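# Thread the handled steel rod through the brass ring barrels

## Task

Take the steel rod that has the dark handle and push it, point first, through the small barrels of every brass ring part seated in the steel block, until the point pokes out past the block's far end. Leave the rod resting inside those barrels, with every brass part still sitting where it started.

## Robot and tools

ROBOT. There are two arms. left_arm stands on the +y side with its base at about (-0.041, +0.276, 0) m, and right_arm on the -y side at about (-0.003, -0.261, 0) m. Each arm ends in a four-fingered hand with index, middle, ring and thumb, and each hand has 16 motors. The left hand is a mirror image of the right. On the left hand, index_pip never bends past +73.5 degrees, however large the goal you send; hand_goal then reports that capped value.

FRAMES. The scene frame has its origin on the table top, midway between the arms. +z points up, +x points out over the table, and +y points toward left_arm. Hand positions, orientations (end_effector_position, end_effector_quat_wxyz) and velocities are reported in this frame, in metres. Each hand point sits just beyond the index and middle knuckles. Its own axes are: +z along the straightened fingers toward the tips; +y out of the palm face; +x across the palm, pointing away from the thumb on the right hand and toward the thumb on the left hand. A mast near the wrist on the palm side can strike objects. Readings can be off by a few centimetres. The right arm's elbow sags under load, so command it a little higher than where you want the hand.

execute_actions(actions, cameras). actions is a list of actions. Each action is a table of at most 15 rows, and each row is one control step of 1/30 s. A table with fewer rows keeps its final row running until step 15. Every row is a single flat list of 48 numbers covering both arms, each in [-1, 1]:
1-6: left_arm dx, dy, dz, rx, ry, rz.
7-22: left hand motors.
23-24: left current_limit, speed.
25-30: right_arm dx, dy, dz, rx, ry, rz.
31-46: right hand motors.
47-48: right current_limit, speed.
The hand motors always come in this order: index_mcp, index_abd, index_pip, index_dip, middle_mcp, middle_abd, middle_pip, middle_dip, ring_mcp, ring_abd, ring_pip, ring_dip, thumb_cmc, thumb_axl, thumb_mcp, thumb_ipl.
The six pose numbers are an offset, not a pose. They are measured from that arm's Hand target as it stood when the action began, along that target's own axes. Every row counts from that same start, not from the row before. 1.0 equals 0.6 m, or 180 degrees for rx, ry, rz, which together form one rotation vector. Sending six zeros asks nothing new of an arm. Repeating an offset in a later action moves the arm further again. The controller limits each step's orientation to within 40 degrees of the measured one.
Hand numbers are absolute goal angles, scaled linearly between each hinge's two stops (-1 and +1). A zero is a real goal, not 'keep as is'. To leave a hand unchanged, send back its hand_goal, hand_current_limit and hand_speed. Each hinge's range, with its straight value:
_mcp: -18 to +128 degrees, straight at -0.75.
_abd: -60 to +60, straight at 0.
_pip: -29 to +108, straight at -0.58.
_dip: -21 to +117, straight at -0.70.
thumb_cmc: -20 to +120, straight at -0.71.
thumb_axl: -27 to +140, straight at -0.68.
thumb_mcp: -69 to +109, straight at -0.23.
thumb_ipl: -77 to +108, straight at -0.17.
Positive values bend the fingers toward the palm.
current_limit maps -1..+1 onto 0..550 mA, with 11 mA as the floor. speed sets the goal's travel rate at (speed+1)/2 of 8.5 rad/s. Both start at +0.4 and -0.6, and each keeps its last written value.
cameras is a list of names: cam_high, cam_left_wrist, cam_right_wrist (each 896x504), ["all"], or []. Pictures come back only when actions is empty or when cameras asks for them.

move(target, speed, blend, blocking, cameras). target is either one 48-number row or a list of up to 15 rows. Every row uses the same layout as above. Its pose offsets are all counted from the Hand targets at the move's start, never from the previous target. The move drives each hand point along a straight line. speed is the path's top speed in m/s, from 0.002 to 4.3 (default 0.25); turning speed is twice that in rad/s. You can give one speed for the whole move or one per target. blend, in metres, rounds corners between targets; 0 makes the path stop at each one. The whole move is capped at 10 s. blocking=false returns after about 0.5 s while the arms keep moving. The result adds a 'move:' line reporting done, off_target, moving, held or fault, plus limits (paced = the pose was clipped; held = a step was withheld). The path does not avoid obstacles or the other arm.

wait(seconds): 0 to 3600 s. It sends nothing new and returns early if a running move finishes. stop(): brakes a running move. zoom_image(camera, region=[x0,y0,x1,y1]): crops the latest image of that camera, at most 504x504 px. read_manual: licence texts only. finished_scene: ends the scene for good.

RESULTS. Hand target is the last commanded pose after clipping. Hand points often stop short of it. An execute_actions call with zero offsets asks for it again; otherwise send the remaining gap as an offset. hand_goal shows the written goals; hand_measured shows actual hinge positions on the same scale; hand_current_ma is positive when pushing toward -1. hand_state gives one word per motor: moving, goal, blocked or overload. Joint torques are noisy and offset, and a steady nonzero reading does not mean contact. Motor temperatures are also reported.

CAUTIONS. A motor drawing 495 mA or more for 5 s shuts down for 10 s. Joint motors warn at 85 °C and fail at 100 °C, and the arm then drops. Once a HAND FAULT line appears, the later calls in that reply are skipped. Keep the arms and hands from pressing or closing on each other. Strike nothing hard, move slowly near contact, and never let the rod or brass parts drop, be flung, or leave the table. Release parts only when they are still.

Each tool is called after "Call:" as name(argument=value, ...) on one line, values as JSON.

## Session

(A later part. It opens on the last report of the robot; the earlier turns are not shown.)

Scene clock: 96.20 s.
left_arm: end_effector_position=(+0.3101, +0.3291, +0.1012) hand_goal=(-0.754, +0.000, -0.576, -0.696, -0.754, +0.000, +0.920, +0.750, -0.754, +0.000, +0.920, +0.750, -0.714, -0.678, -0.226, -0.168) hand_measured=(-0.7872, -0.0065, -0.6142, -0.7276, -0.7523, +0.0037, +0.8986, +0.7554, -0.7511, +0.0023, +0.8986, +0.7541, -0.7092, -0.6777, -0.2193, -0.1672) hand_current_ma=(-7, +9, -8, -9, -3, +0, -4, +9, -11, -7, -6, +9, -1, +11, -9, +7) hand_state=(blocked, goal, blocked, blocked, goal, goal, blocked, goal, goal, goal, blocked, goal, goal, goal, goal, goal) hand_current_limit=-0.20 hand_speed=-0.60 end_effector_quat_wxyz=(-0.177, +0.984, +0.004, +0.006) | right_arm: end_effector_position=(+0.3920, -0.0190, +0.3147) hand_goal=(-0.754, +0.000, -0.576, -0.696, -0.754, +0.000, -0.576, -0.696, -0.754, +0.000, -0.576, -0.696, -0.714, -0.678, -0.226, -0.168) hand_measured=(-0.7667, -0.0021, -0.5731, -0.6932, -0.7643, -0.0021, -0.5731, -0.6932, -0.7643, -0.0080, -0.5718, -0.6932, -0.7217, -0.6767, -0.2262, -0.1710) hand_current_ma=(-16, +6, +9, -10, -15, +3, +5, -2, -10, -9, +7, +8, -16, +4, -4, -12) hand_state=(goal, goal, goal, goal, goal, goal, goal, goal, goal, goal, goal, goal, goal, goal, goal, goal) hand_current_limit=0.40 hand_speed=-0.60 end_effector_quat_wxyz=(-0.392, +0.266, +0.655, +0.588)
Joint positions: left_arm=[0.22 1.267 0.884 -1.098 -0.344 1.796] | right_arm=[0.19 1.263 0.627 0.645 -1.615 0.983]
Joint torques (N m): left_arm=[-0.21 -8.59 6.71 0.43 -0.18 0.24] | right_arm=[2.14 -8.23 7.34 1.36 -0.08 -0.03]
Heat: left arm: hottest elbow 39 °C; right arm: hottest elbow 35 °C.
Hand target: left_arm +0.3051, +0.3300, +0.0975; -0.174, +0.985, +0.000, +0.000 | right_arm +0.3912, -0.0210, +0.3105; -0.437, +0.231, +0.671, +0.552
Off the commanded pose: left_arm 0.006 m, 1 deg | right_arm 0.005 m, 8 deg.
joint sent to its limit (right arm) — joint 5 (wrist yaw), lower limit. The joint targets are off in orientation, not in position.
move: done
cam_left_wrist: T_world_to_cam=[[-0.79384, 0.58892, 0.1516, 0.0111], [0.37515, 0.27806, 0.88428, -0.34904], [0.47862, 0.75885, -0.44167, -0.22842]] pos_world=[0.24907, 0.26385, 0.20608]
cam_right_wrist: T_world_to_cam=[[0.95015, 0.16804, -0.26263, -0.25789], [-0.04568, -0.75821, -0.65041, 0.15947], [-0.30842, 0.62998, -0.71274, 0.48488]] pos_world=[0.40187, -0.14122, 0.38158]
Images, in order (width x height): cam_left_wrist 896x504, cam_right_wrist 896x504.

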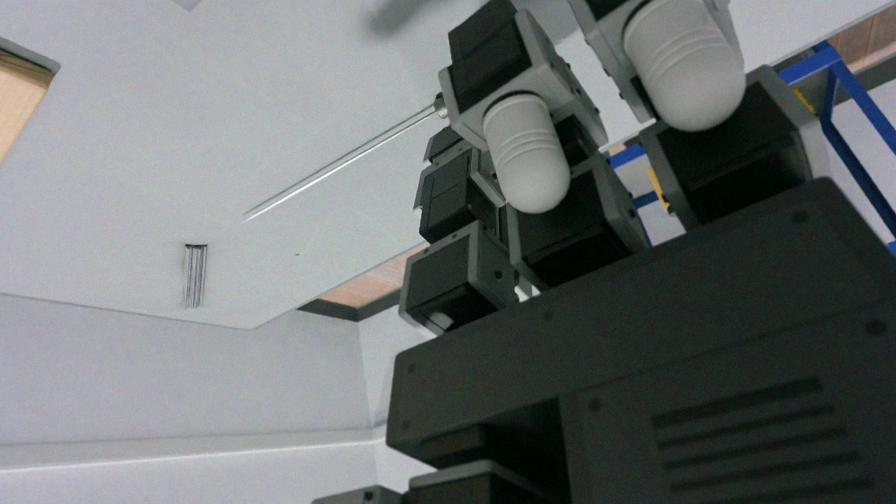

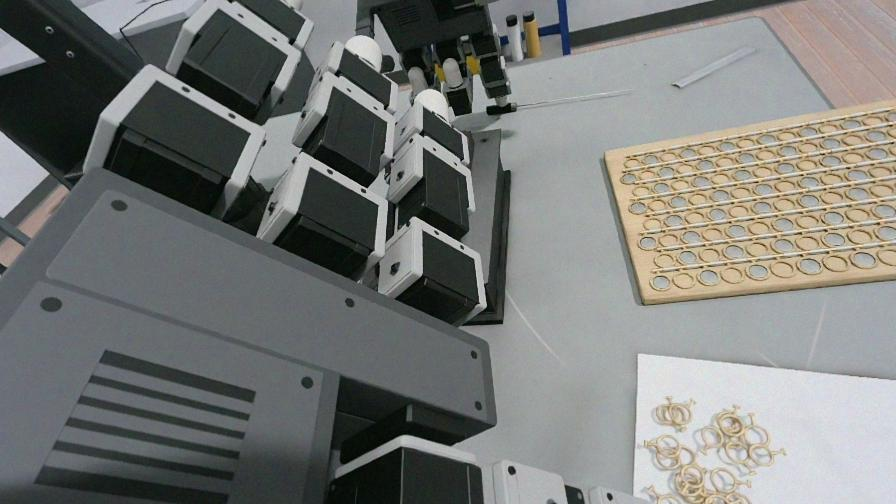

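Call:
move(target=[[0,-0.0513,-0.141,0,0,0,-0.754,0,-0.576,-0.696,-0.754,0,0.92,0.75,-0.754,0,0.92,0.75,-0.714,-0.678,-0.226,-0.168,0.2,-0.6,0,0,0,0,0,0,-0.754,0,-0.576,-0.696,-0.754,0,-0.576,-0.696,-0.754,0,-0.576,-0.696,-0.714,-0.678,-0.226,-0.168,0.4,-0.6],[0.0393,-0.2893,0.0653,0.2387,-0.017,-0.0192,-0.289,0.117,0.496,-0.333,-0.289,-0.117,0.496,-0.333,-0.754,0,0.92,0.75,0.664,-0.678,-0.2775,0.135,0.2,-0.6,0,0,0,0,0,0,-0.754,0,-0.576,-0.696,-0.754,0,-0.576,-0.696,-0.754,0,-0.576,-0.696,-0.714,-0.678,-0.226,-0.168,0.4,-0.6]], speed=0.15, cameras=["all"])

Call:
zoom_image(camera="cam_right_wrist", region=[440, 20, 680, 170])

Call:
zoom_image(camera="cam_high", region=[570, 220, 680, 330])

Scene clock: 109.30 s.
left_arm: end_effector_position=(+0.3311, +0.5038, +0.1266) hand_goal=(-0.290, +0.116, +0.496, -0.334, -0.290, -0.118, +0.496, -0.334, -0.754, +0.000, +0.920, +0.750, +0.664, -0.678, -0.278, +0.134) hand_measured=(-0.2723, +0.1048, +0.4842, -0.3390, -0.2795, -0.1062, +0.4932, -0.3327, -0.7450, +0.0023, +0.9025, +0.7541, +0.6622, -0.6767, -0.2618, +0.1330) hand_current_ma=(+1, +5, -1, -3, +8, +2, +0, +12, -7, -8, -5, +7, +2, +11, -2, +9) hand_state=(goal, goal, goal, goal, goal, goal, goal, goal, goal, goal, goal, goal, goal, goal, goal, goal) hand_current_limit=0.20 hand_speed=-0.60 end_effector_quat_wxyz=(-0.523, +0.852, +0.037, -0.013) | right_arm: end_effector_position=(+0.3920, -0.0190, +0.3147) hand_goal=(-0.754, +0.000, -0.576, -0.696, -0.754, +0.000, -0.576, -0.696, -0.754, +0.000, -0.576, -0.696, -0.714, -0.678, -0.226, -0.168) hand_measured=(-0.7679, -0.0021, -0.5731, -0.6932, -0.7643, -0.0036, -0.5718, -0.6932, -0.7631, -0.0095, -0.5731, -0.6920, -0.7217, -0.6767, -0.2252, -0.1719) hand_current_ma=(-19, -1, +10, -7, -20, -18, +13, -5, -5, +0, +18, +3, -15, +10, -6, -12) hand_state=(goal, goal, goal, goal, goal, goal, goal, goal, goal, goal, goal, goal, goal, goal, goal, goal) hand_current_limit=0.40 hand_speed=-0.60 end_effector_quat_wxyz=(-0.392, +0.266, +0.655, +0.588)
Joint positions: left_arm=[0.301 1.329 0.886 -0.704 -1.051 2.03] | right_arm=[0.19 1.263 0.627 0.645 -1.615 0.983]
Joint torques (N m): left_arm=[-0.67 -8.41 7.2 1.29 -0.93 0.18] | right_arm=[2.02 -8.29 7.51 1.35 -0.04 -0.01]
Heat: left arm: hottest elbow 38 °C; right arm: hottest elbow 35 °C.
Hand target: left_arm +0.3285, +0.5065, +0.1200; -0.522, +0.852, +0.034, -0.020 | right_arm +0.3912, -0.0210, +0.3105; -0.437, +0.231, +0.671, +0.552
Off the commanded pose: left_arm 0.008 m, 1 deg | right_arm 0.005 m, 8 deg.
joint sent to its limit (right arm) — joint 5 (wrist yaw), lower limit. The joint targets are off in orientation, not in position.
move: done
cam_left_wrist: T_world_to_cam=[[-0.81979, 0.26466, 0.50783, 0.04792], [0.40266, -0.36415, 0.8398, -0.10785], [0.40719, 0.89294, 0.19196, -0.48397]] pos_world=[0.27978, 0.3802, 0.15914]
cam_right_wrist: T_world_to_cam=[[0.95015, 0.16804, -0.26263, -0.25789], [-0.04568, -0.75821, -0.65041, 0.15947], [-0.30842, 0.62998, -0.71274, 0.48488]] pos_world=[0.40187, -0.14122, 0.38158]

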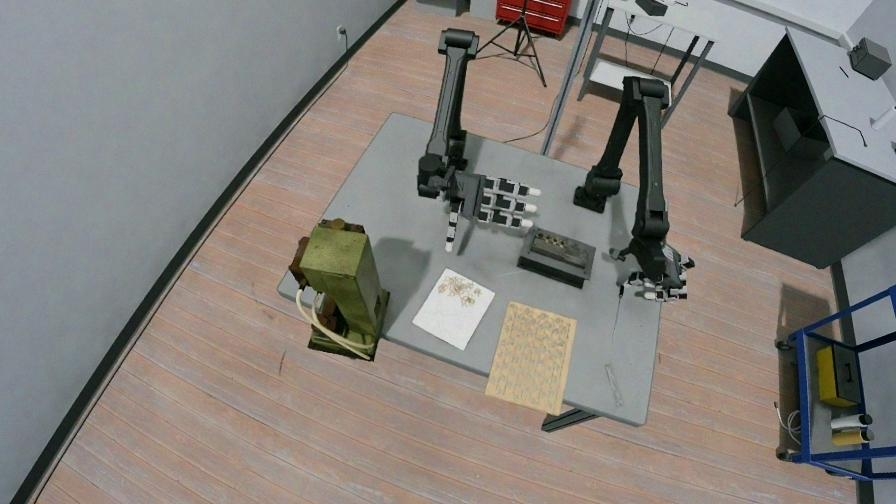

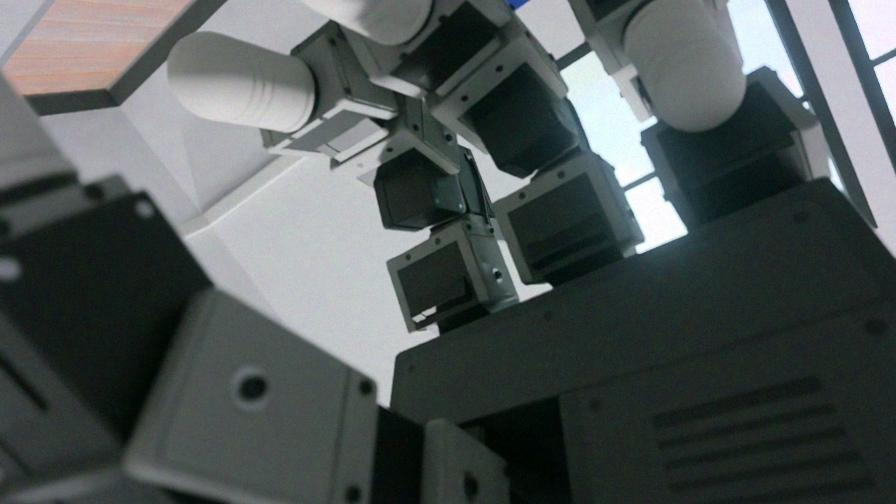

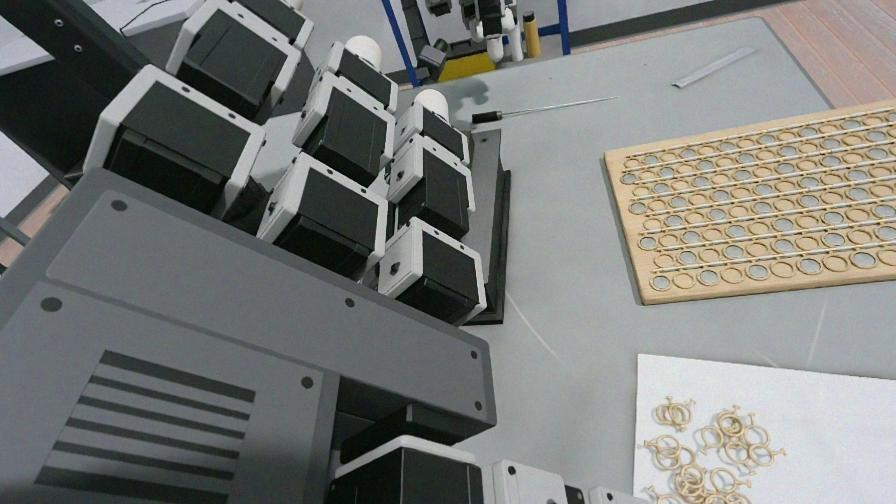

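Scaled by 2.100 from the camera's image (finer frame: 1280x720).

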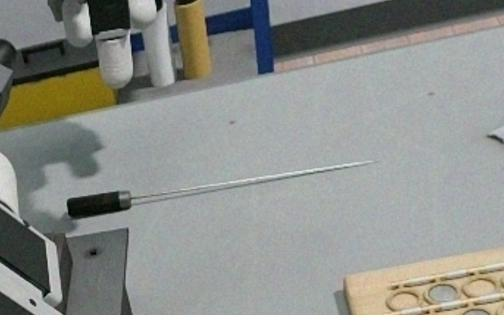

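Scaled by 4.582 from the camera's image (finer frame: 1280x720).

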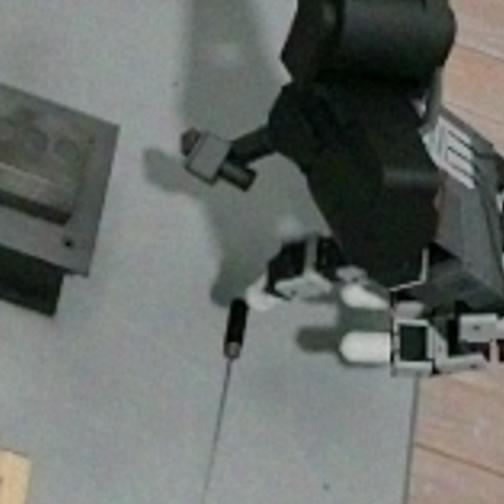

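Call:
move(target=[-0.0685,0.0742,-0.2923,-0.2383,0.0333,0.0384,-0.754,0.083,-0.576,-0.696,-0.754,-0.083,-0.576,-0.696,-0.754,0,0.92,0.75,-0.714,-0.678,-0.226,-0.168,0.2,-0.6,0,0,0,0,0,0,-0.754,0,-0.576,-0.696,-0.754,0,-0.576,-0.696,-0.754,0,-0.576,-0.696,-0.714,-0.678,-0.226,-0.168,0.4,-0.6], speed=0.2, cameras=["all"])

Call:
zoom_image(camera="cam_right_wrist", region=[440, 20, 560, 140])

Scene clock: 114.67 s.
left_arm: end_effector_position=(+0.2877, +0.3272, +0.1421) hand_goal=(-0.754, +0.082, -0.576, -0.696, -0.754, -0.084, -0.576, -0.696, -0.754, +0.000, +0.920, +0.750, -0.714, -0.678, -0.226, -0.168) hand_measured=(-0.7113, +0.0740, -0.5641, -0.6920, -0.7197, -0.0813, -0.5564, -0.6920, -0.7450, +0.0037, +0.9025, +0.7541, -0.6878, -0.6756, -0.2212, -0.1624) hand_current_ma=(+5, +6, +5, +3, +6, -3, +6, +2, -8, -6, -5, +4, +5, +6, -1, +9) hand_state=(blocked, goal, goal, goal, blocked, goal, goal, goal, goal, goal, goal, goal, blocked, goal, goal, goal) hand_current_limit=0.20 hand_speed=-0.60 end_effector_quat_wxyz=(-0.169, +0.985, -0.044, -0.014) | right_arm: end_effector_position=(+0.3920, -0.0190, +0.3147) hand_goal=(-0.754, +0.000, -0.576, -0.696, -0.754, +0.000, -0.576, -0.696, -0.754, +0.000, -0.576, -0.696, -0.714, -0.678, -0.226, -0.168) hand_measured=(-0.7679, -0.0021, -0.5718, -0.6932, -0.7631, -0.0036, -0.5731, -0.6932, -0.7643, -0.0065, -0.5718, -0.6920, -0.7217, -0.6767, -0.2262, -0.1710) hand_current_ma=(-23, -10, -2, -2, -13, -5, +19, +2, -14, -5, +17, +6, -14, +1, -5, -1) hand_state=(goal, goal, goal, goal, goal, goal, goal, goal, goal, goal, goal, goal, goal, goal, goal, goal) hand_current_limit=0.40 hand_speed=-0.60 end_effector_quat_wxyz=(-0.392, +0.266, +0.655, +0.588)
Joint positions: left_arm=[0.234 1.208 0.95 -1.245 -0.335 1.903] | right_arm=[0.19 1.263 0.627 0.645 -1.615 0.983]
Joint torques (N m): left_arm=[-1.32 -8.64 10.81 0.13 -0.24 -0.1] | right_arm=[1.96 -7.94 7.46 1.32 -0.11 -0.03]
Heat: left arm: hottest elbow 38 °C; right arm: hottest elbow 35 °C.
Hand target: left_arm +0.3015, +0.3273, +0.1600; -0.173, +0.984, -0.038, +0.006 | right_arm +0.3912, -0.0210, +0.3105; -0.437, +0.231, +0.671, +0.552
Off the commanded pose: left_arm 0.023 m, 3 deg | right_arm 0.005 m, 8 deg.
joint sent to its limit (right arm) — joint 5 (wrist yaw), lower limit. The joint targets are off in orientation, not in position.
move: off_target (left_arm)
cam_left_wrist: T_world_to_cam=[[-0.72986, 0.658, 0.18531, -0.05755], [0.44723, 0.25461, 0.85741, -0.38539], [0.51699, 0.70867, -0.48011, -0.18744]] pos_world=[0.22726, 0.26883, 0.25111]
cam_right_wrist: T_world_to_cam=[[0.95015, 0.16804, -0.26263, -0.25789], [-0.04568, -0.75821, -0.65041, 0.15947], [-0.30842, 0.62998, -0.71274, 0.48488]] pos_world=[0.40187, -0.14122, 0.38158]

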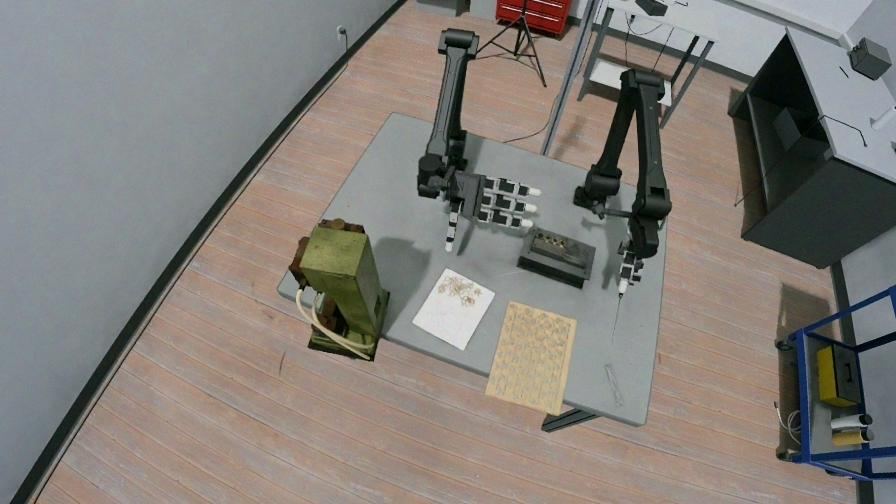

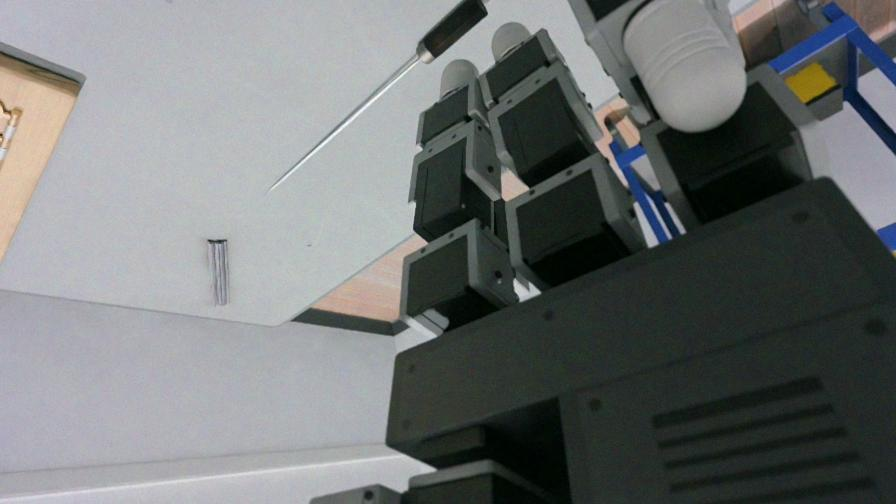

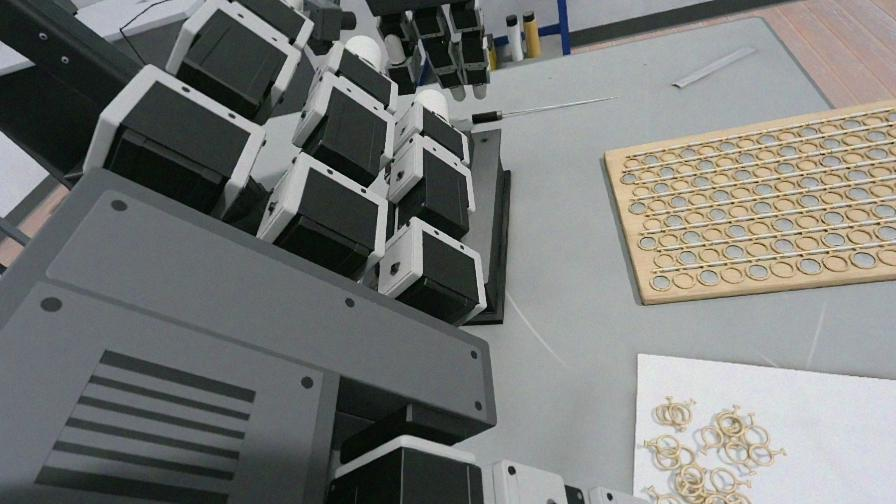

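Scaled by 4.200 from the camera's image (finer frame: 1280x720).

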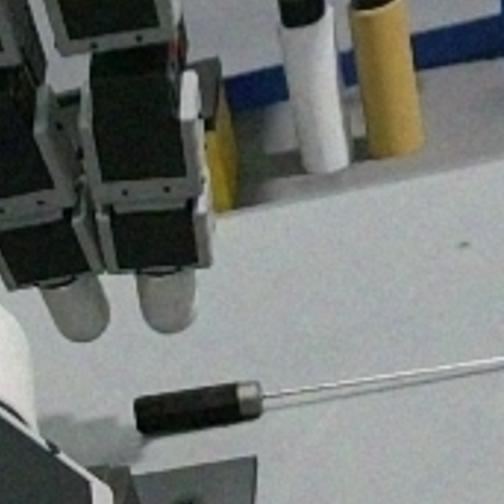

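Call:
move(target=[0.0088,-0.0082,0.0563,0,0,0,-0.754,0.083,-0.576,-0.696,-0.754,-0.083,-0.576,-0.696,-0.754,0,0.92,0.75,-0.714,-0.678,-0.226,-0.168,0.4,-0.6,0,0,0,0,0,0,-0.754,0,-0.576,-0.696,-0.754,0,-0.576,-0.696,-0.754,0,-0.576,-0.696,-0.714,-0.678,-0.226,-0.168,0.4,-0.6], speed=0.1, cameras=["cam_left_wrist","cam_right_wrist"])

Call:
zoom_image(camera="cam_right_wrist", region=[440, 20, 560, 140])

Scene clock: 117.07 s.
left_arm: end_effector_position=(+0.3073, +0.3411, +0.1336) hand_goal=(-0.754, +0.082, -0.576, -0.696, -0.754, -0.084, -0.576, -0.696, -0.754, +0.000, +0.920, +0.750, -0.714, -0.678, -0.226, -0.168) hand_measured=(-0.7125, +0.0740, -0.5629, -0.6920, -0.7209, -0.0813, -0.5577, -0.6920, -0.7450, +0.0037, +0.9012, +0.7554, -0.6878, -0.6756, -0.2203, -0.1624) hand_current_ma=(+11, +7, +5, +0, +7, -4, +3, +8, -9, -4, -5, +7, +0, +6, -1, +7) hand_state=(blocked, goal, goal, goal, blocked, goal, goal, goal, goal, goal, goal, goal, blocked, goal, goal, goal) hand_current_limit=0.40 hand_speed=-0.60 end_effector_quat_wxyz=(-0.175, +0.984, -0.034, +0.008) | right_arm: end_effector_position=(+0.3920, -0.0190, +0.3147) hand_goal=(-0.754, +0.000, -0.576, -0.696, -0.754, +0.000, -0.576, -0.696, -0.754, +0.000, -0.576, -0.696, -0.714, -0.678, -0.226, -0.168) hand_measured=(-0.7667, -0.0036, -0.5731, -0.6945, -0.7643, -0.0021, -0.5731, -0.6932, -0.7643, -0.0095, -0.5718, -0.6920, -0.7217, -0.6767, -0.2262, -0.1710) hand_current_ma=(-18, +9, +13, -5, -8, -6, +19, -6, -3, -2, +18, +10, -16, +3, +1, +3) hand_state=(goal, goal, goal, goal, goal, goal, goal, goal, goal, goal, goal, goal, goal, goal, goal, goal) hand_current_limit=0.40 hand_speed=-0.60 end_effector_quat_wxyz=(-0.392, +0.266, +0.655, +0.588)
Joint positions: left_arm=[0.261 1.239 0.95 -1.158 -0.331 1.921] | right_arm=[0.19 1.263 0.627 0.645 -1.615 0.983]
Joint torques (N m): left_arm=[-0.44 -7.71 7.73 0.81 -0.24 0.23] | right_arm=[2.37 -8.18 7.09 1.5 -0.07 -0.07]
Heat: left arm: hottest elbow 38 °C; right arm: hottest elbow 35 °C.
Hand target: left_arm +0.3080, +0.3431, +0.1299; -0.174, +0.984, -0.038, +0.006 | right_arm +0.3912, -0.0210, +0.3105; -0.437, +0.231, +0.671, +0.552
Off the commanded pose: left_arm 0.004 m, 0 deg | right_arm 0.005 m, 8 deg.
joint sent to its limit (right arm) — joint 5 (wrist yaw), lower limit. The joint targets are off in orientation, not in position.
move: done
cam_left_wrist: T_world_to_cam=[[-0.74475, 0.64882, 0.15613, -0.03916], [0.40273, 0.25042, 0.8804, -0.37845], [0.53212, 0.71856, -0.4478, -0.2238]] pos_world=[0.24233, 0.28099, 0.23908]
cam_right_wrist: T_world_to_cam=[[0.95015, 0.16804, -0.26263, -0.25789], [-0.04568, -0.75821, -0.65041, 0.15947], [-0.30842, 0.62998, -0.71274, 0.48488]] pos_world=[0.40187, -0.14122, 0.38158]

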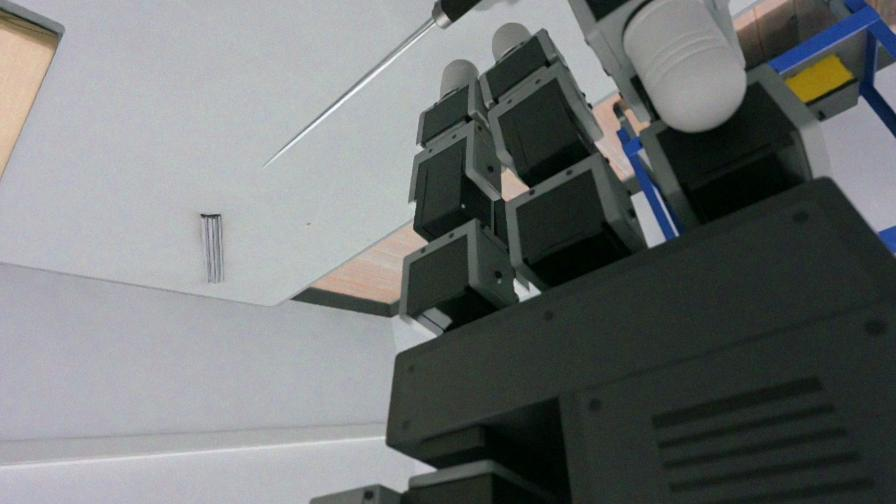

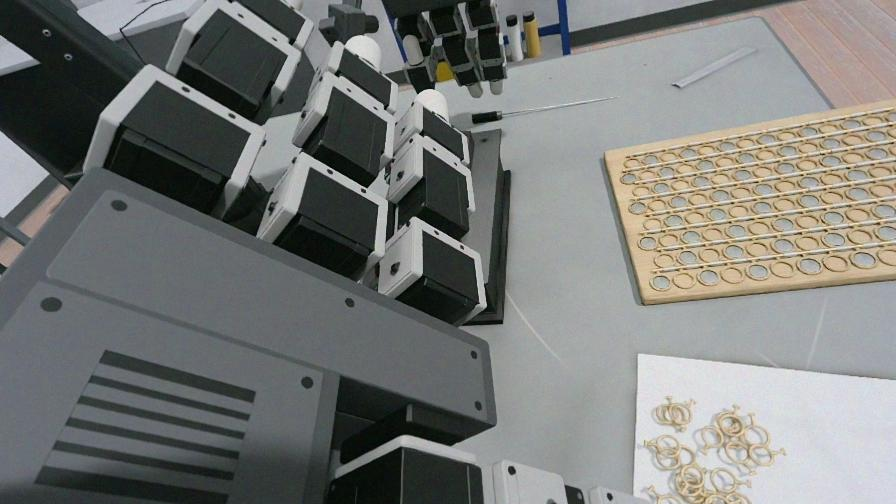

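Scaled by 4.200 from the camera's image (finer frame: 1280x720).

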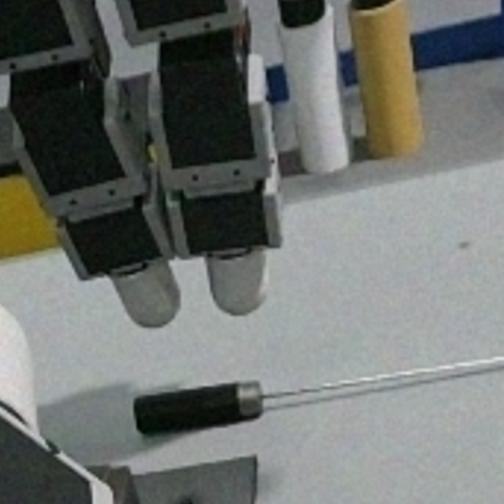

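Call:
move(target=[-0.0122,0.0128,0.0539,0,0,0,-0.754,0.083,-0.576,-0.696,-0.754,-0.083,-0.576,-0.696,-0.754,0,0.92,0.75,-0.714,-0.678,-0.226,-0.168,0.2,-0.6,0,0,0,0,0,0,-0.754,0,-0.576,-0.696,-0.754,0,-0.576,-0.696,-0.754,0,-0.576,-0.696,-0.714,-0.678,-0.226,-0.168,0.4,-0.6], speed=0.06, cameras=["cam_left_wrist","cam_right_wrist"])

Call:
zoom_image(camera="cam_right_wrist", region=[440, 20, 560, 140])

Scene clock: 119.17 s.
left_arm: end_effector_position=(+0.3023, +0.3454, +0.1031) hand_goal=(-0.754, +0.082, -0.576, -0.696, -0.754, -0.084, -0.576, -0.696, -0.754, +0.000, +0.920, +0.750, -0.714, -0.678, -0.226, -0.168) hand_measured=(-0.7233, +0.0740, -0.5667, -0.6945, -0.7221, -0.0813, -0.5616, -0.6920, -0.7450, +0.0023, +0.9012, +0.7541, -0.6891, -0.6767, -0.2203, -0.1624) hand_current_ma=(+7, +9, +2, -7, +7, -5, +4, +9, -6, -3, -7, +4, +2, +8, -1, +10) hand_state=(blocked, goal, goal, goal, blocked, goal, goal, goal, goal, goal, goal, goal, blocked, goal, goal, goal) hand_current_limit=0.20 hand_speed=-0.60 end_effector_quat_wxyz=(-0.176, +0.984, -0.035, +0.012) | right_arm: end_effector_position=(+0.3920, -0.0190, +0.3147) hand_goal=(-0.754, +0.000, -0.576, -0.696, -0.754, +0.000, -0.576, -0.696, -0.754, +0.000, -0.576, -0.696, -0.714, -0.678, -0.226, -0.168) hand_measured=(-0.7667, -0.0036, -0.5731, -0.6932, -0.7643, -0.0051, -0.5731, -0.6932, -0.7643, -0.0095, -0.5731, -0.6920, -0.7217, -0.6767, -0.2262, -0.1719) hand_current_ma=(-24, +1, +9, -6, -10, -5, +8, -2, -19, -9, +18, +4, -17, -3, +2, -12) hand_state=(goal, goal, goal, goal, goal, goal, goal, goal, goal, goal, goal, goal, goal, goal, goal, goal) hand_current_limit=0.40 hand_speed=-0.60 end_effector_quat_wxyz=(-0.392, +0.266, +0.655, +0.588)
Joint positions: left_arm=[0.278 1.252 0.876 -1.058 -0.328 1.94] | right_arm=[0.19 1.263 0.627 0.645 -1.615 0.983]
Joint torques (N m): left_arm=[-0.67 -6.65 7.19 0.87 -0.24 0.16] | right_arm=[2.84 -8.41 7.16 1.47 0 0.02]
Heat: left arm: hottest elbow 38 °C; right arm: hottest elbow 35 °C.
Hand target: left_arm +0.3009, +0.3475, +0.0969; -0.173, +0.984, -0.038, +0.006 | right_arm +0.3912, -0.0210, +0.3105; -0.437, +0.231, +0.671, +0.552
Off the commanded pose: left_arm 0.007 m, 1 deg | right_arm 0.005 m, 8 deg.
joint sent to its limit (right arm) — joint 5 (wrist yaw), lower limit. The joint targets are off in orientation, not in position.
move: done
cam_left_wrist: T_world_to_cam=[[-0.74462, 0.64982, 0.15253, -0.04095], [0.39745, 0.24807, 0.88346, -0.34858], [0.53625, 0.71847, -0.44299, -0.23955]] pos_world=[0.23651, 0.28519, 0.20808]
cam_right_wrist: T_world_to_cam=[[0.95015, 0.16804, -0.26263, -0.25789], [-0.04568, -0.75821, -0.65041, 0.15947], [-0.30842, 0.62998, -0.71274, 0.48488]] pos_world=[0.40187, -0.14122, 0.38158]

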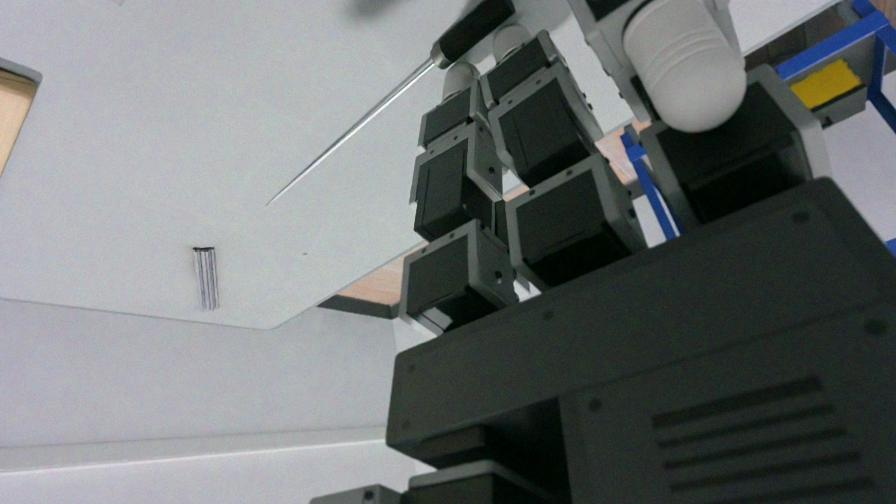

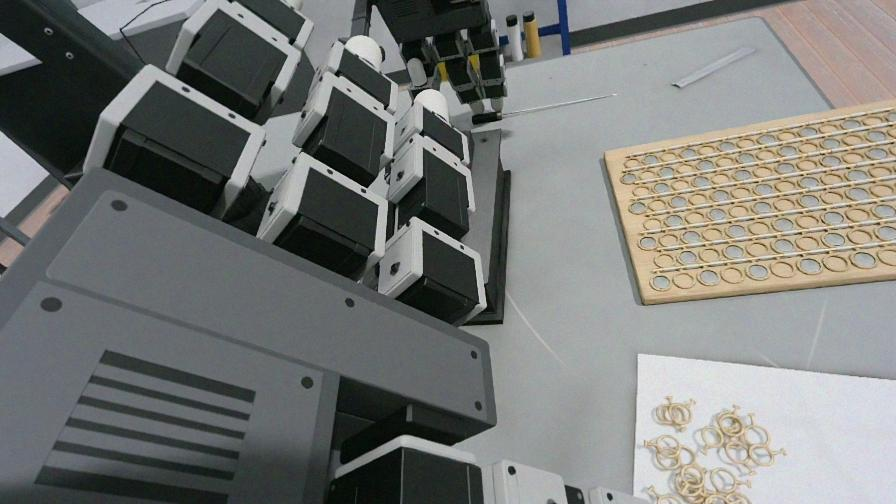

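Scaled by 4.200 from the camera's image (finer frame: 1280x720).

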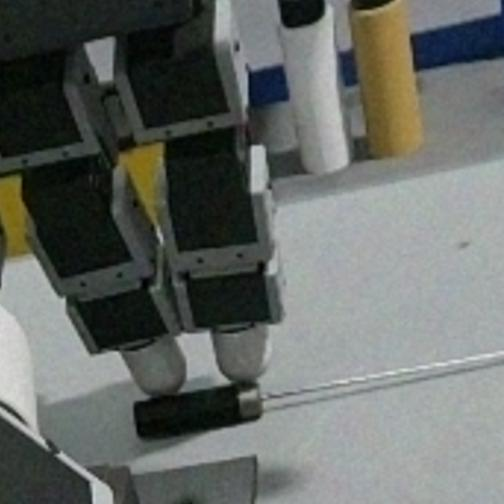

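Call:
move(target=[0,0.0071,0.0098,0,0,0,-0.754,0.083,-0.576,-0.696,-0.754,-0.083,-0.576,-0.696,-0.754,0,0.92,0.75,-0.714,-0.678,-0.226,-0.168,0.0,-0.6,0,0,0,0,0,0,-0.754,0,-0.576,-0.696,-0.754,0,-0.576,-0.696,-0.754,0,-0.576,-0.696,-0.714,-0.678,-0.226,-0.168,0.4,-0.6], speed=0.06, cameras=["cam_left_wrist","cam_right_wrist"])

Call:
zoom_image(camera="cam_right_wrist", region=[440, 20, 560, 140])

Scene clock: 120.43 s.
left_arm: end_effector_position=(+0.3013, +0.3451, +0.0963) hand_goal=(-0.754, +0.082, -0.576, -0.696, -0.754, -0.084, -0.576, -0.696, -0.754, +0.000, +0.920, +0.750, -0.714, -0.678, -0.226, -0.168) hand_measured=(-0.7233, +0.0755, -0.5654, -0.6932, -0.7221, -0.0798, -0.5616, -0.6920, -0.7450, +0.0023, +0.9025, +0.7541, -0.6878, -0.6767, -0.2203, -0.1633) hand_current_ma=(+3, +7, +9, +1, +7, -1, +3, +13, -10, -4, -4, +5, +1, +11, -1, +9) hand_state=(blocked, goal, goal, goal, blocked, goal, goal, goal, goal, goal, goal, goal, blocked, goal, goal, goal) hand_current_limit=0.00 hand_speed=-0.60 end_effector_quat_wxyz=(-0.176, +0.984, -0.035, +0.011) | right_arm: end_effector_position=(+0.3920, -0.0190, +0.3147) hand_goal=(-0.754, +0.000, -0.576, -0.696, -0.754, +0.000, -0.576, -0.696, -0.754, +0.000, -0.576, -0.696, -0.714, -0.678, -0.226, -0.168) hand_measured=(-0.7667, -0.0036, -0.5731, -0.6932, -0.7631, -0.0036, -0.5731, -0.6932, -0.7631, -0.0095, -0.5718, -0.6920, -0.7217, -0.6767, -0.2262, -0.1710) hand_current_ma=(-30, +9, +14, +8, -13, +4, +10, +2, -10, -13, +3, +7, -22, +6, -3, -5) hand_state=(goal, goal, goal, goal, goal, goal, goal, goal, goal, goal, goal, goal, goal, goal, goal, goal) hand_current_limit=0.40 hand_speed=-0.60 end_effector_quat_wxyz=(-0.392, +0.266, +0.655, +0.588)
Joint positions: left_arm=[0.278 1.258 0.861 -1.04 -0.328 1.94] | right_arm=[0.19 1.263 0.627 0.645 -1.615 0.983]
Joint torques (N m): left_arm=[-1.03 -6.83 7.27 0.98 -0.29 0.1] | right_arm=[2.49 -8.7 7.39 1.59 -0.07 -0.05]
Heat: left arm: hottest elbow 38 °C; right arm: hottest elbow 35 °C.
Hand target: left_arm +0.3009, +0.3456, +0.0900; -0.174, +0.984, -0.038, +0.007 | right_arm +0.3912, -0.0210, +0.3105; -0.437, +0.231, +0.671, +0.552
Off the commanded pose: left_arm 0.006 m, 1 deg | right_arm 0.005 m, 8 deg.
joint sent to its limit (right arm) — joint 5 (wrist yaw), lower limit. The joint targets are off in orientation, not in position.
move: done
cam_left_wrist: T_world_to_cam=[[-0.74411, 0.65019, 0.15346, -0.0408], [0.39894, 0.24823, 0.88274, -0.34255], [0.53585, 0.71808, -0.4441, -0.24152]] pos_world=[0.23572, 0.28499, 0.20138]
cam_right_wrist: T_world_to_cam=[[0.95015, 0.16804, -0.26263, -0.25789], [-0.04568, -0.75821, -0.65041, 0.15947], [-0.30842, 0.62998, -0.71274, 0.48488]] pos_world=[0.40187, -0.14122, 0.38158]

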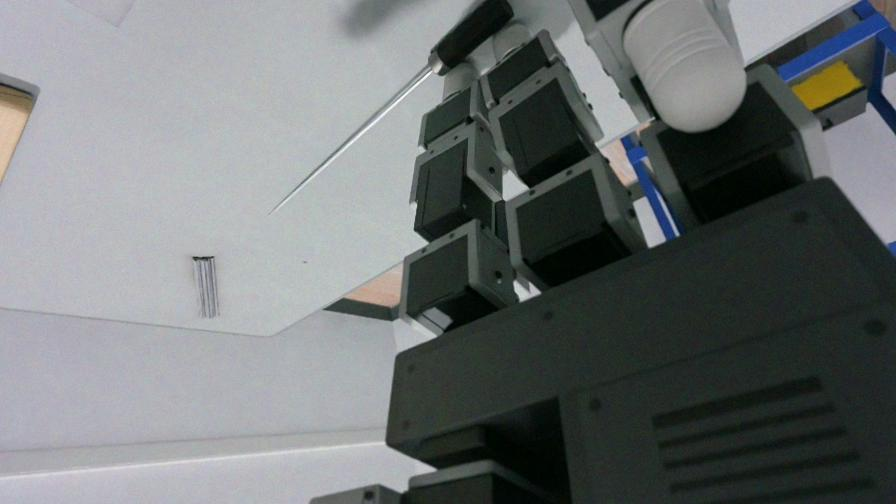

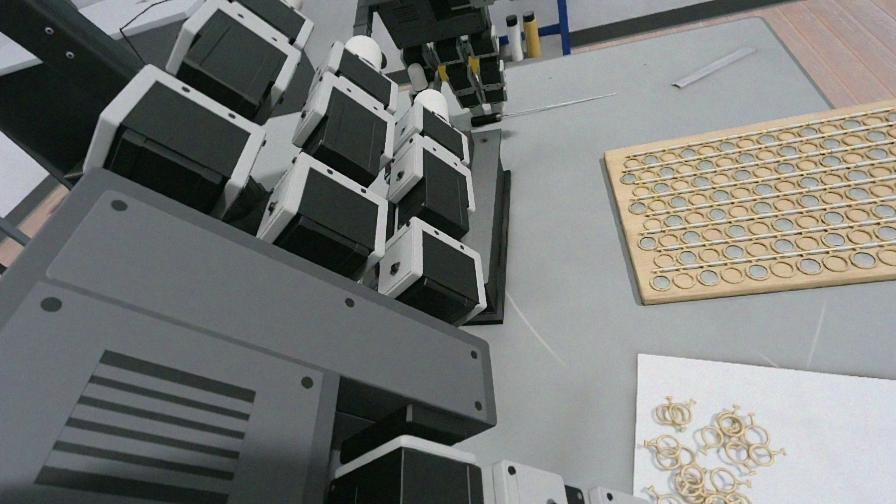

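Scaled by 4.200 from the camera's image (finer frame: 1280x720).

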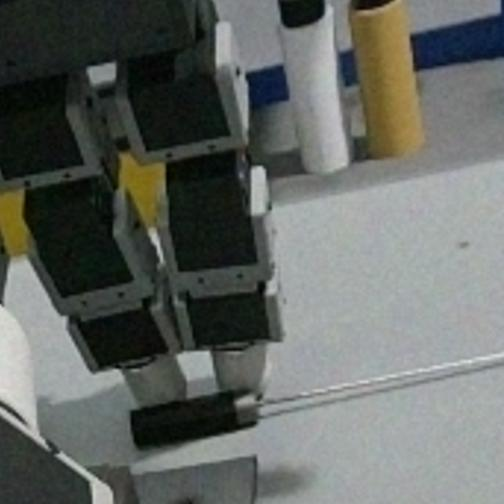

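Call:
move(target=[[0,-0.0143,-0.0392,0,0,0,-0.754,0.083,-0.576,-0.696,-0.754,-0.083,-0.576,-0.696,-0.754,0,0.92,0.75,-0.714,-0.678,-0.226,-0.168,0.0,-0.6,0,0,0,0,0,0,-0.754,0,-0.576,-0.696,-0.754,0,-0.576,-0.696,-0.754,0,-0.576,-0.696,-0.714,-0.678,-0.226,-0.168,0.4,-0.6],[0.0015,0.0037,-0.0457,0,0,0,-0.754,0.083,-0.576,-0.696,-0.754,-0.083,-0.576,-0.696,-0.754,0,0.92,0.75,-0.714,-0.678,-0.226,-0.168,0.0,-0.6,0,0,0,0,0,0,-0.754,0,-0.576,-0.696,-0.754,0,-0.576,-0.696,-0.754,0,-0.576,-0.696,-0.714,-0.678,-0.226,-0.168,0.4,-0.6],[0.0015,0.0145,-0.0159,0,0,0,-0.754,0.083,-0.576,-0.696,-0.754,-0.083,-0.576,-0.696,-0.754,0,0.92,0.75,-0.714,-0.678,-0.226,-0.168,0.0,-0.6,0,0,0,0,0,0,-0.754,0,-0.576,-0.696,-0.754,0,-0.576,-0.696,-0.754,0,-0.576,-0.696,-0.714,-0.678,-0.226,-0.168,0.4,-0.6]], speed=0.06, cameras=["cam_left_wrist","cam_right_wrist"])

Call:
zoom_image(camera="cam_right_wrist", region=[440, 20, 560, 140])

Scene clock: 124.00 s.
left_arm: end_effector_position=(+0.2977, +0.3351, +0.1006) hand_goal=(-0.754, +0.082, -0.576, -0.696, -0.754, -0.084, -0.576, -0.696, -0.754, +0.000, +0.920, +0.750, -0.714, -0.678, -0.226, -0.168) hand_measured=(-0.7402, +0.0594, -0.5693, -0.6958, -0.7233, -0.0798, -0.5616, -0.6932, -0.7450, +0.0037, +0.9025, +0.7541, -0.6891, -0.6767, -0.2212, -0.1624) hand_current_ma=(-5, +7, +5, +6, +6, -1, +4, +8, -10, -6, -6, +4, -2, +6, -3, +8) hand_state=(goal, blocked, goal, goal, blocked, goal, goal, goal, goal, goal, goal, goal, blocked, goal, goal, goal) hand_current_limit=0.00 hand_speed=-0.60 end_effector_quat_wxyz=(-0.173, +0.984, -0.040, +0.008) | right_arm: end_effector_position=(+0.3920, -0.0190, +0.3147) hand_goal=(-0.754, +0.000, -0.576, -0.696, -0.754, +0.000, -0.576, -0.696, -0.754, +0.000, -0.576, -0.696, -0.714, -0.678, -0.226, -0.168) hand_measured=(-0.7667, -0.0036, -0.5731, -0.6932, -0.7643, -0.0036, -0.5718, -0.6945, -0.7631, -0.0080, -0.5731, -0.6920, -0.7217, -0.6777, -0.2262, -0.1719) hand_current_ma=(-6, -2, -6, +0, -9, -8, +12, -5, -18, -4, +12, -2, -6, +7, -6, +1) hand_state=(goal, goal, goal, goal, goal, goal, goal, goal, goal, goal, goal, goal, goal, goal, goal, goal) hand_current_limit=0.40 hand_speed=-0.60 end_effector_quat_wxyz=(-0.392, +0.266, +0.655, +0.588)
Joint positions: left_arm=[0.253 1.245 0.863 -1.07 -0.328 1.923] | right_arm=[0.19 1.263 0.627 0.645 -1.615 0.983]
Joint torques (N m): left_arm=[-1.38 -6.89 7.49 0.66 -0.41 -0.06] | right_arm=[2.2 -8.29 7.24 1.42 -0.05 -0.06]
Heat: left arm: hottest elbow 39 °C; right arm: hottest elbow 35 °C.
Hand target: left_arm +0.3008, +0.3340, +0.0959; -0.173, +0.984, -0.038, +0.006 | right_arm +0.3912, -0.0210, +0.3105; -0.437, +0.231, +0.671, +0.552
Off the commanded pose: left_arm 0.006 m, 0 deg | right_arm 0.005 m, 8 deg.
joint sent to its limit (right arm) — joint 5 (wrist yaw), lower limit. The joint targets are off in orientation, not in position.
move: done
cam_left_wrist: T_world_to_cam=[[-0.73687, 0.65757, 0.15691, -0.04268], [0.40876, 0.24851, 0.87816, -0.34496], [0.53845, 0.71123, -0.45191, -0.22822]] pos_world=[0.23244, 0.27611, 0.20649]
cam_right_wrist: T_world_to_cam=[[0.95015, 0.16804, -0.26263, -0.25789], [-0.04568, -0.75821, -0.65041, 0.15947], [-0.30842, 0.62998, -0.71274, 0.48488]] pos_world=[0.40187, -0.14122, 0.38158]

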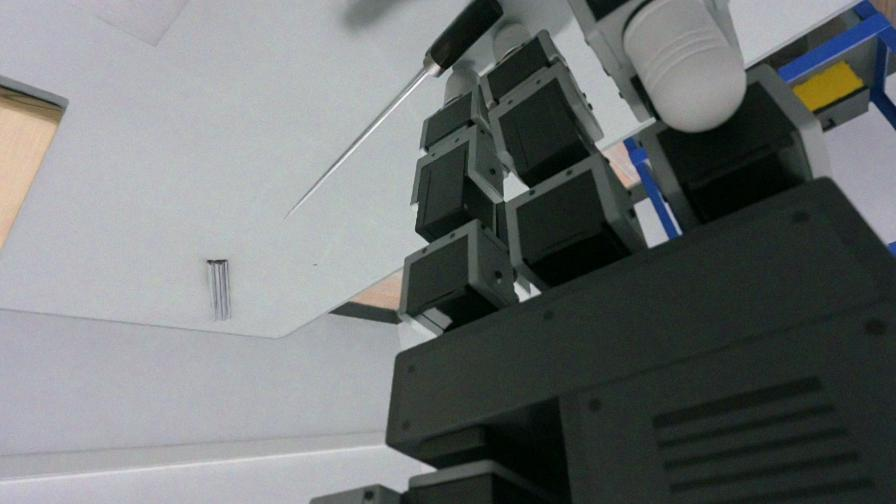

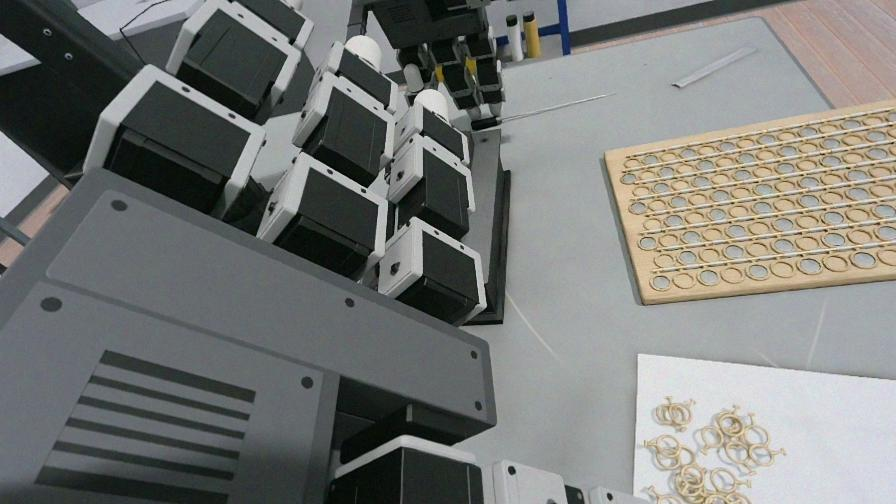

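Scaled by 4.200 from the camera's image (finer frame: 1280x720).

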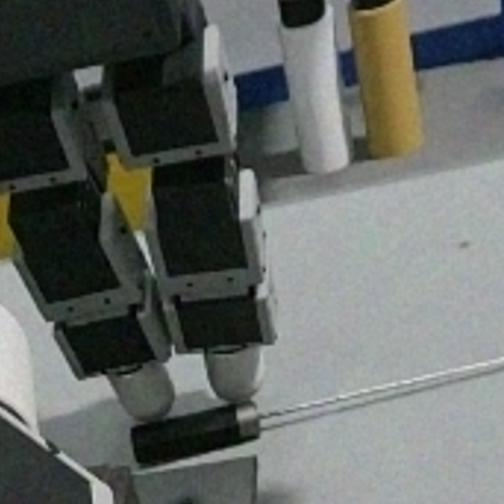

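Call:
move(target=[[0,-0.0171,-0.047,0,0,0,-0.754,0.083,-0.576,-0.696,-0.754,-0.083,-0.576,-0.696,-0.754,0,0.92,0.75,-0.714,-0.678,-0.226,-0.168,0.2,-0.6,0,0,0,0,0,0,-0.754,0,-0.576,-0.696,-0.754,0,-0.576,-0.696,-0.754,0,-0.576,-0.696,-0.714,-0.678,-0.226,-0.168,0.4,-0.6],[0.0026,0.0141,-0.0584,0,0,0,-0.754,0.083,-0.576,-0.696,-0.754,-0.083,-0.576,-0.696,-0.754,0,0.92,0.75,-0.714,-0.678,-0.226,-0.168,0.2,-0.6,0,0,0,0,0,0,-0.754,0,-0.576,-0.696,-0.754,0,-0.576,-0.696,-0.754,0,-0.576,-0.696,-0.714,-0.678,-0.226,-0.168,0.4,-0.6],[0.0026,0.0295,-0.016,0,0,0,-0.754,0.083,-0.576,-0.696,-0.754,-0.083,-0.576,-0.696,-0.754,0,0.92,0.75,-0.714,-0.678,-0.226,-0.168,0.2,-0.6,0,0,0,0,0,0,-0.754,0,-0.576,-0.696,-0.754,0,-0.576,-0.696,-0.754,0,-0.576,-0.696,-0.714,-0.678,-0.226,-0.168,0.4,-0.6]], speed=0.06, cameras=["cam_left_wrist","cam_right_wrist"])

Call:
zoom_image(camera="cam_right_wrist", region=[440, 20, 560, 140])

Scene clock: 127.73 s.
left_arm: end_effector_position=(+0.3007, +0.3161, +0.1070) hand_goal=(-0.754, +0.082, -0.576, -0.696, -0.754, -0.084, -0.576, -0.696, -0.754, +0.000, +0.920, +0.750, -0.714, -0.678, -0.226, -0.168) hand_measured=(-0.7414, +0.0623, -0.5731, -0.6958, -0.7378, -0.0798, -0.5718, -0.6958, -0.7438, +0.0023, +0.9025, +0.7541, -0.6891, -0.6767, -0.2203, -0.1624) hand_current_ma=(+5, +5, +1, +2, +1, -4, +5, +6, -5, -9, -7, +6, +0, +7, -3, +10) hand_state=(goal, goal, goal, goal, goal, goal, goal, goal, goal, goal, goal, goal, blocked, goal, goal, goal) hand_current_limit=0.20 hand_speed=-0.60 end_effector_quat_wxyz=(-0.175, +0.984, -0.039, +0.012) | right_arm: end_effector_position=(+0.3920, -0.0190, +0.3147) hand_goal=(-0.754, +0.000, -0.576, -0.696, -0.754, +0.000, -0.576, -0.696, -0.754, +0.000, -0.576, -0.696, -0.714, -0.678, -0.226, -0.168) hand_measured=(-0.7667, -0.0036, -0.5731, -0.6932, -0.7643, -0.0036, -0.5718, -0.6932, -0.7643, -0.0080, -0.5731, -0.6920, -0.7217, -0.6767, -0.2262, -0.1710) hand_current_ma=(-22, +5, +8, -6, -13, -7, +13, +1, -9, -13, +8, -11, -10, +0, -6, -1) hand_state=(goal, goal, goal, goal, goal, goal, goal, goal, goal, goal, goal, goal, goal, goal, goal, goal) hand_current_limit=0.40 hand_speed=-0.60 end_effector_quat_wxyz=(-0.392, +0.266, +0.655, +0.588)
Joint positions: left_arm=[0.193 1.232 0.87 -1.101 -0.337 1.86] | right_arm=[0.19 1.263 0.627 0.645 -1.615 0.983]
Joint torques (N m): left_arm=[-1.26 -6.42 6.91 0.85 -0.38 -0.1] | right_arm=[2.55 -8.94 7.39 1.42 -0.05 -0.02]
Heat: left arm: hottest elbow 39 °C; right arm: hottest elbow 35 °C.
Hand target: left_arm +0.3010, +0.3141, +0.0990; -0.173, +0.984, -0.038, +0.007 | right_arm +0.3912, -0.0210, +0.3105; -0.437, +0.231, +0.671, +0.552
Off the commanded pose: left_arm 0.008 m, 1 deg | right_arm 0.005 m, 8 deg.
joint sent to its limit (right arm) — joint 5 (wrist yaw), lower limit. The joint targets are off in orientation, not in position.
move: done
cam_left_wrist: T_world_to_cam=[[-0.73839, 0.65686, 0.15269, -0.02777], [0.40084, 0.24541, 0.88267, -0.34417], [0.54231, 0.71296, -0.4445, -0.21585]] pos_world=[0.23451, 0.2566, 0.21208]
cam_right_wrist: T_world_to_cam=[[0.95015, 0.16804, -0.26263, -0.25789], [-0.04568, -0.75821, -0.65041, 0.15947], [-0.30842, 0.62998, -0.71274, 0.48488]] pos_world=[0.40187, -0.14122, 0.38158]

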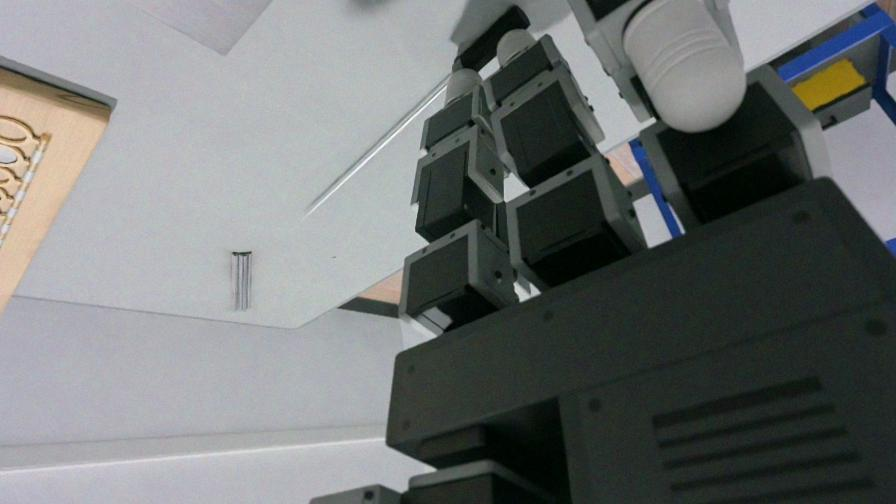

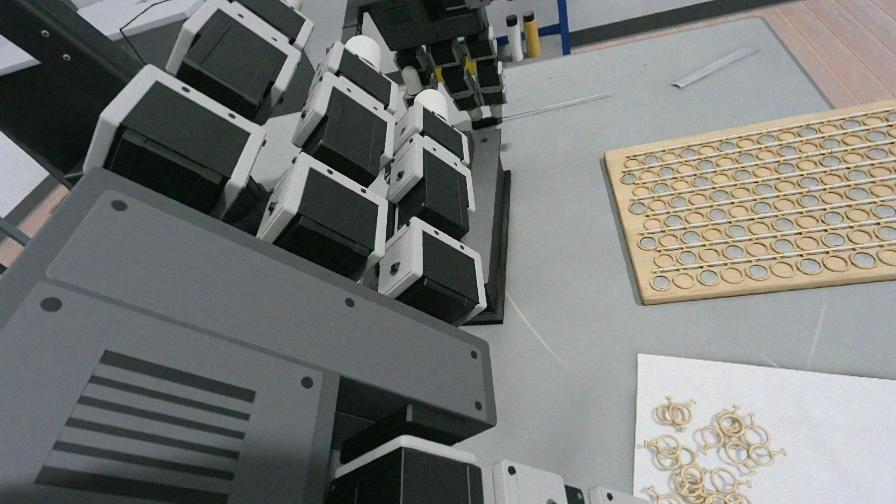

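Scaled by 4.200 from the camera's image (finer frame: 1280x720).

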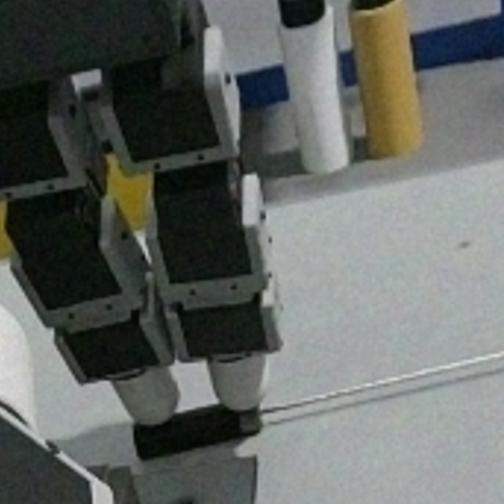

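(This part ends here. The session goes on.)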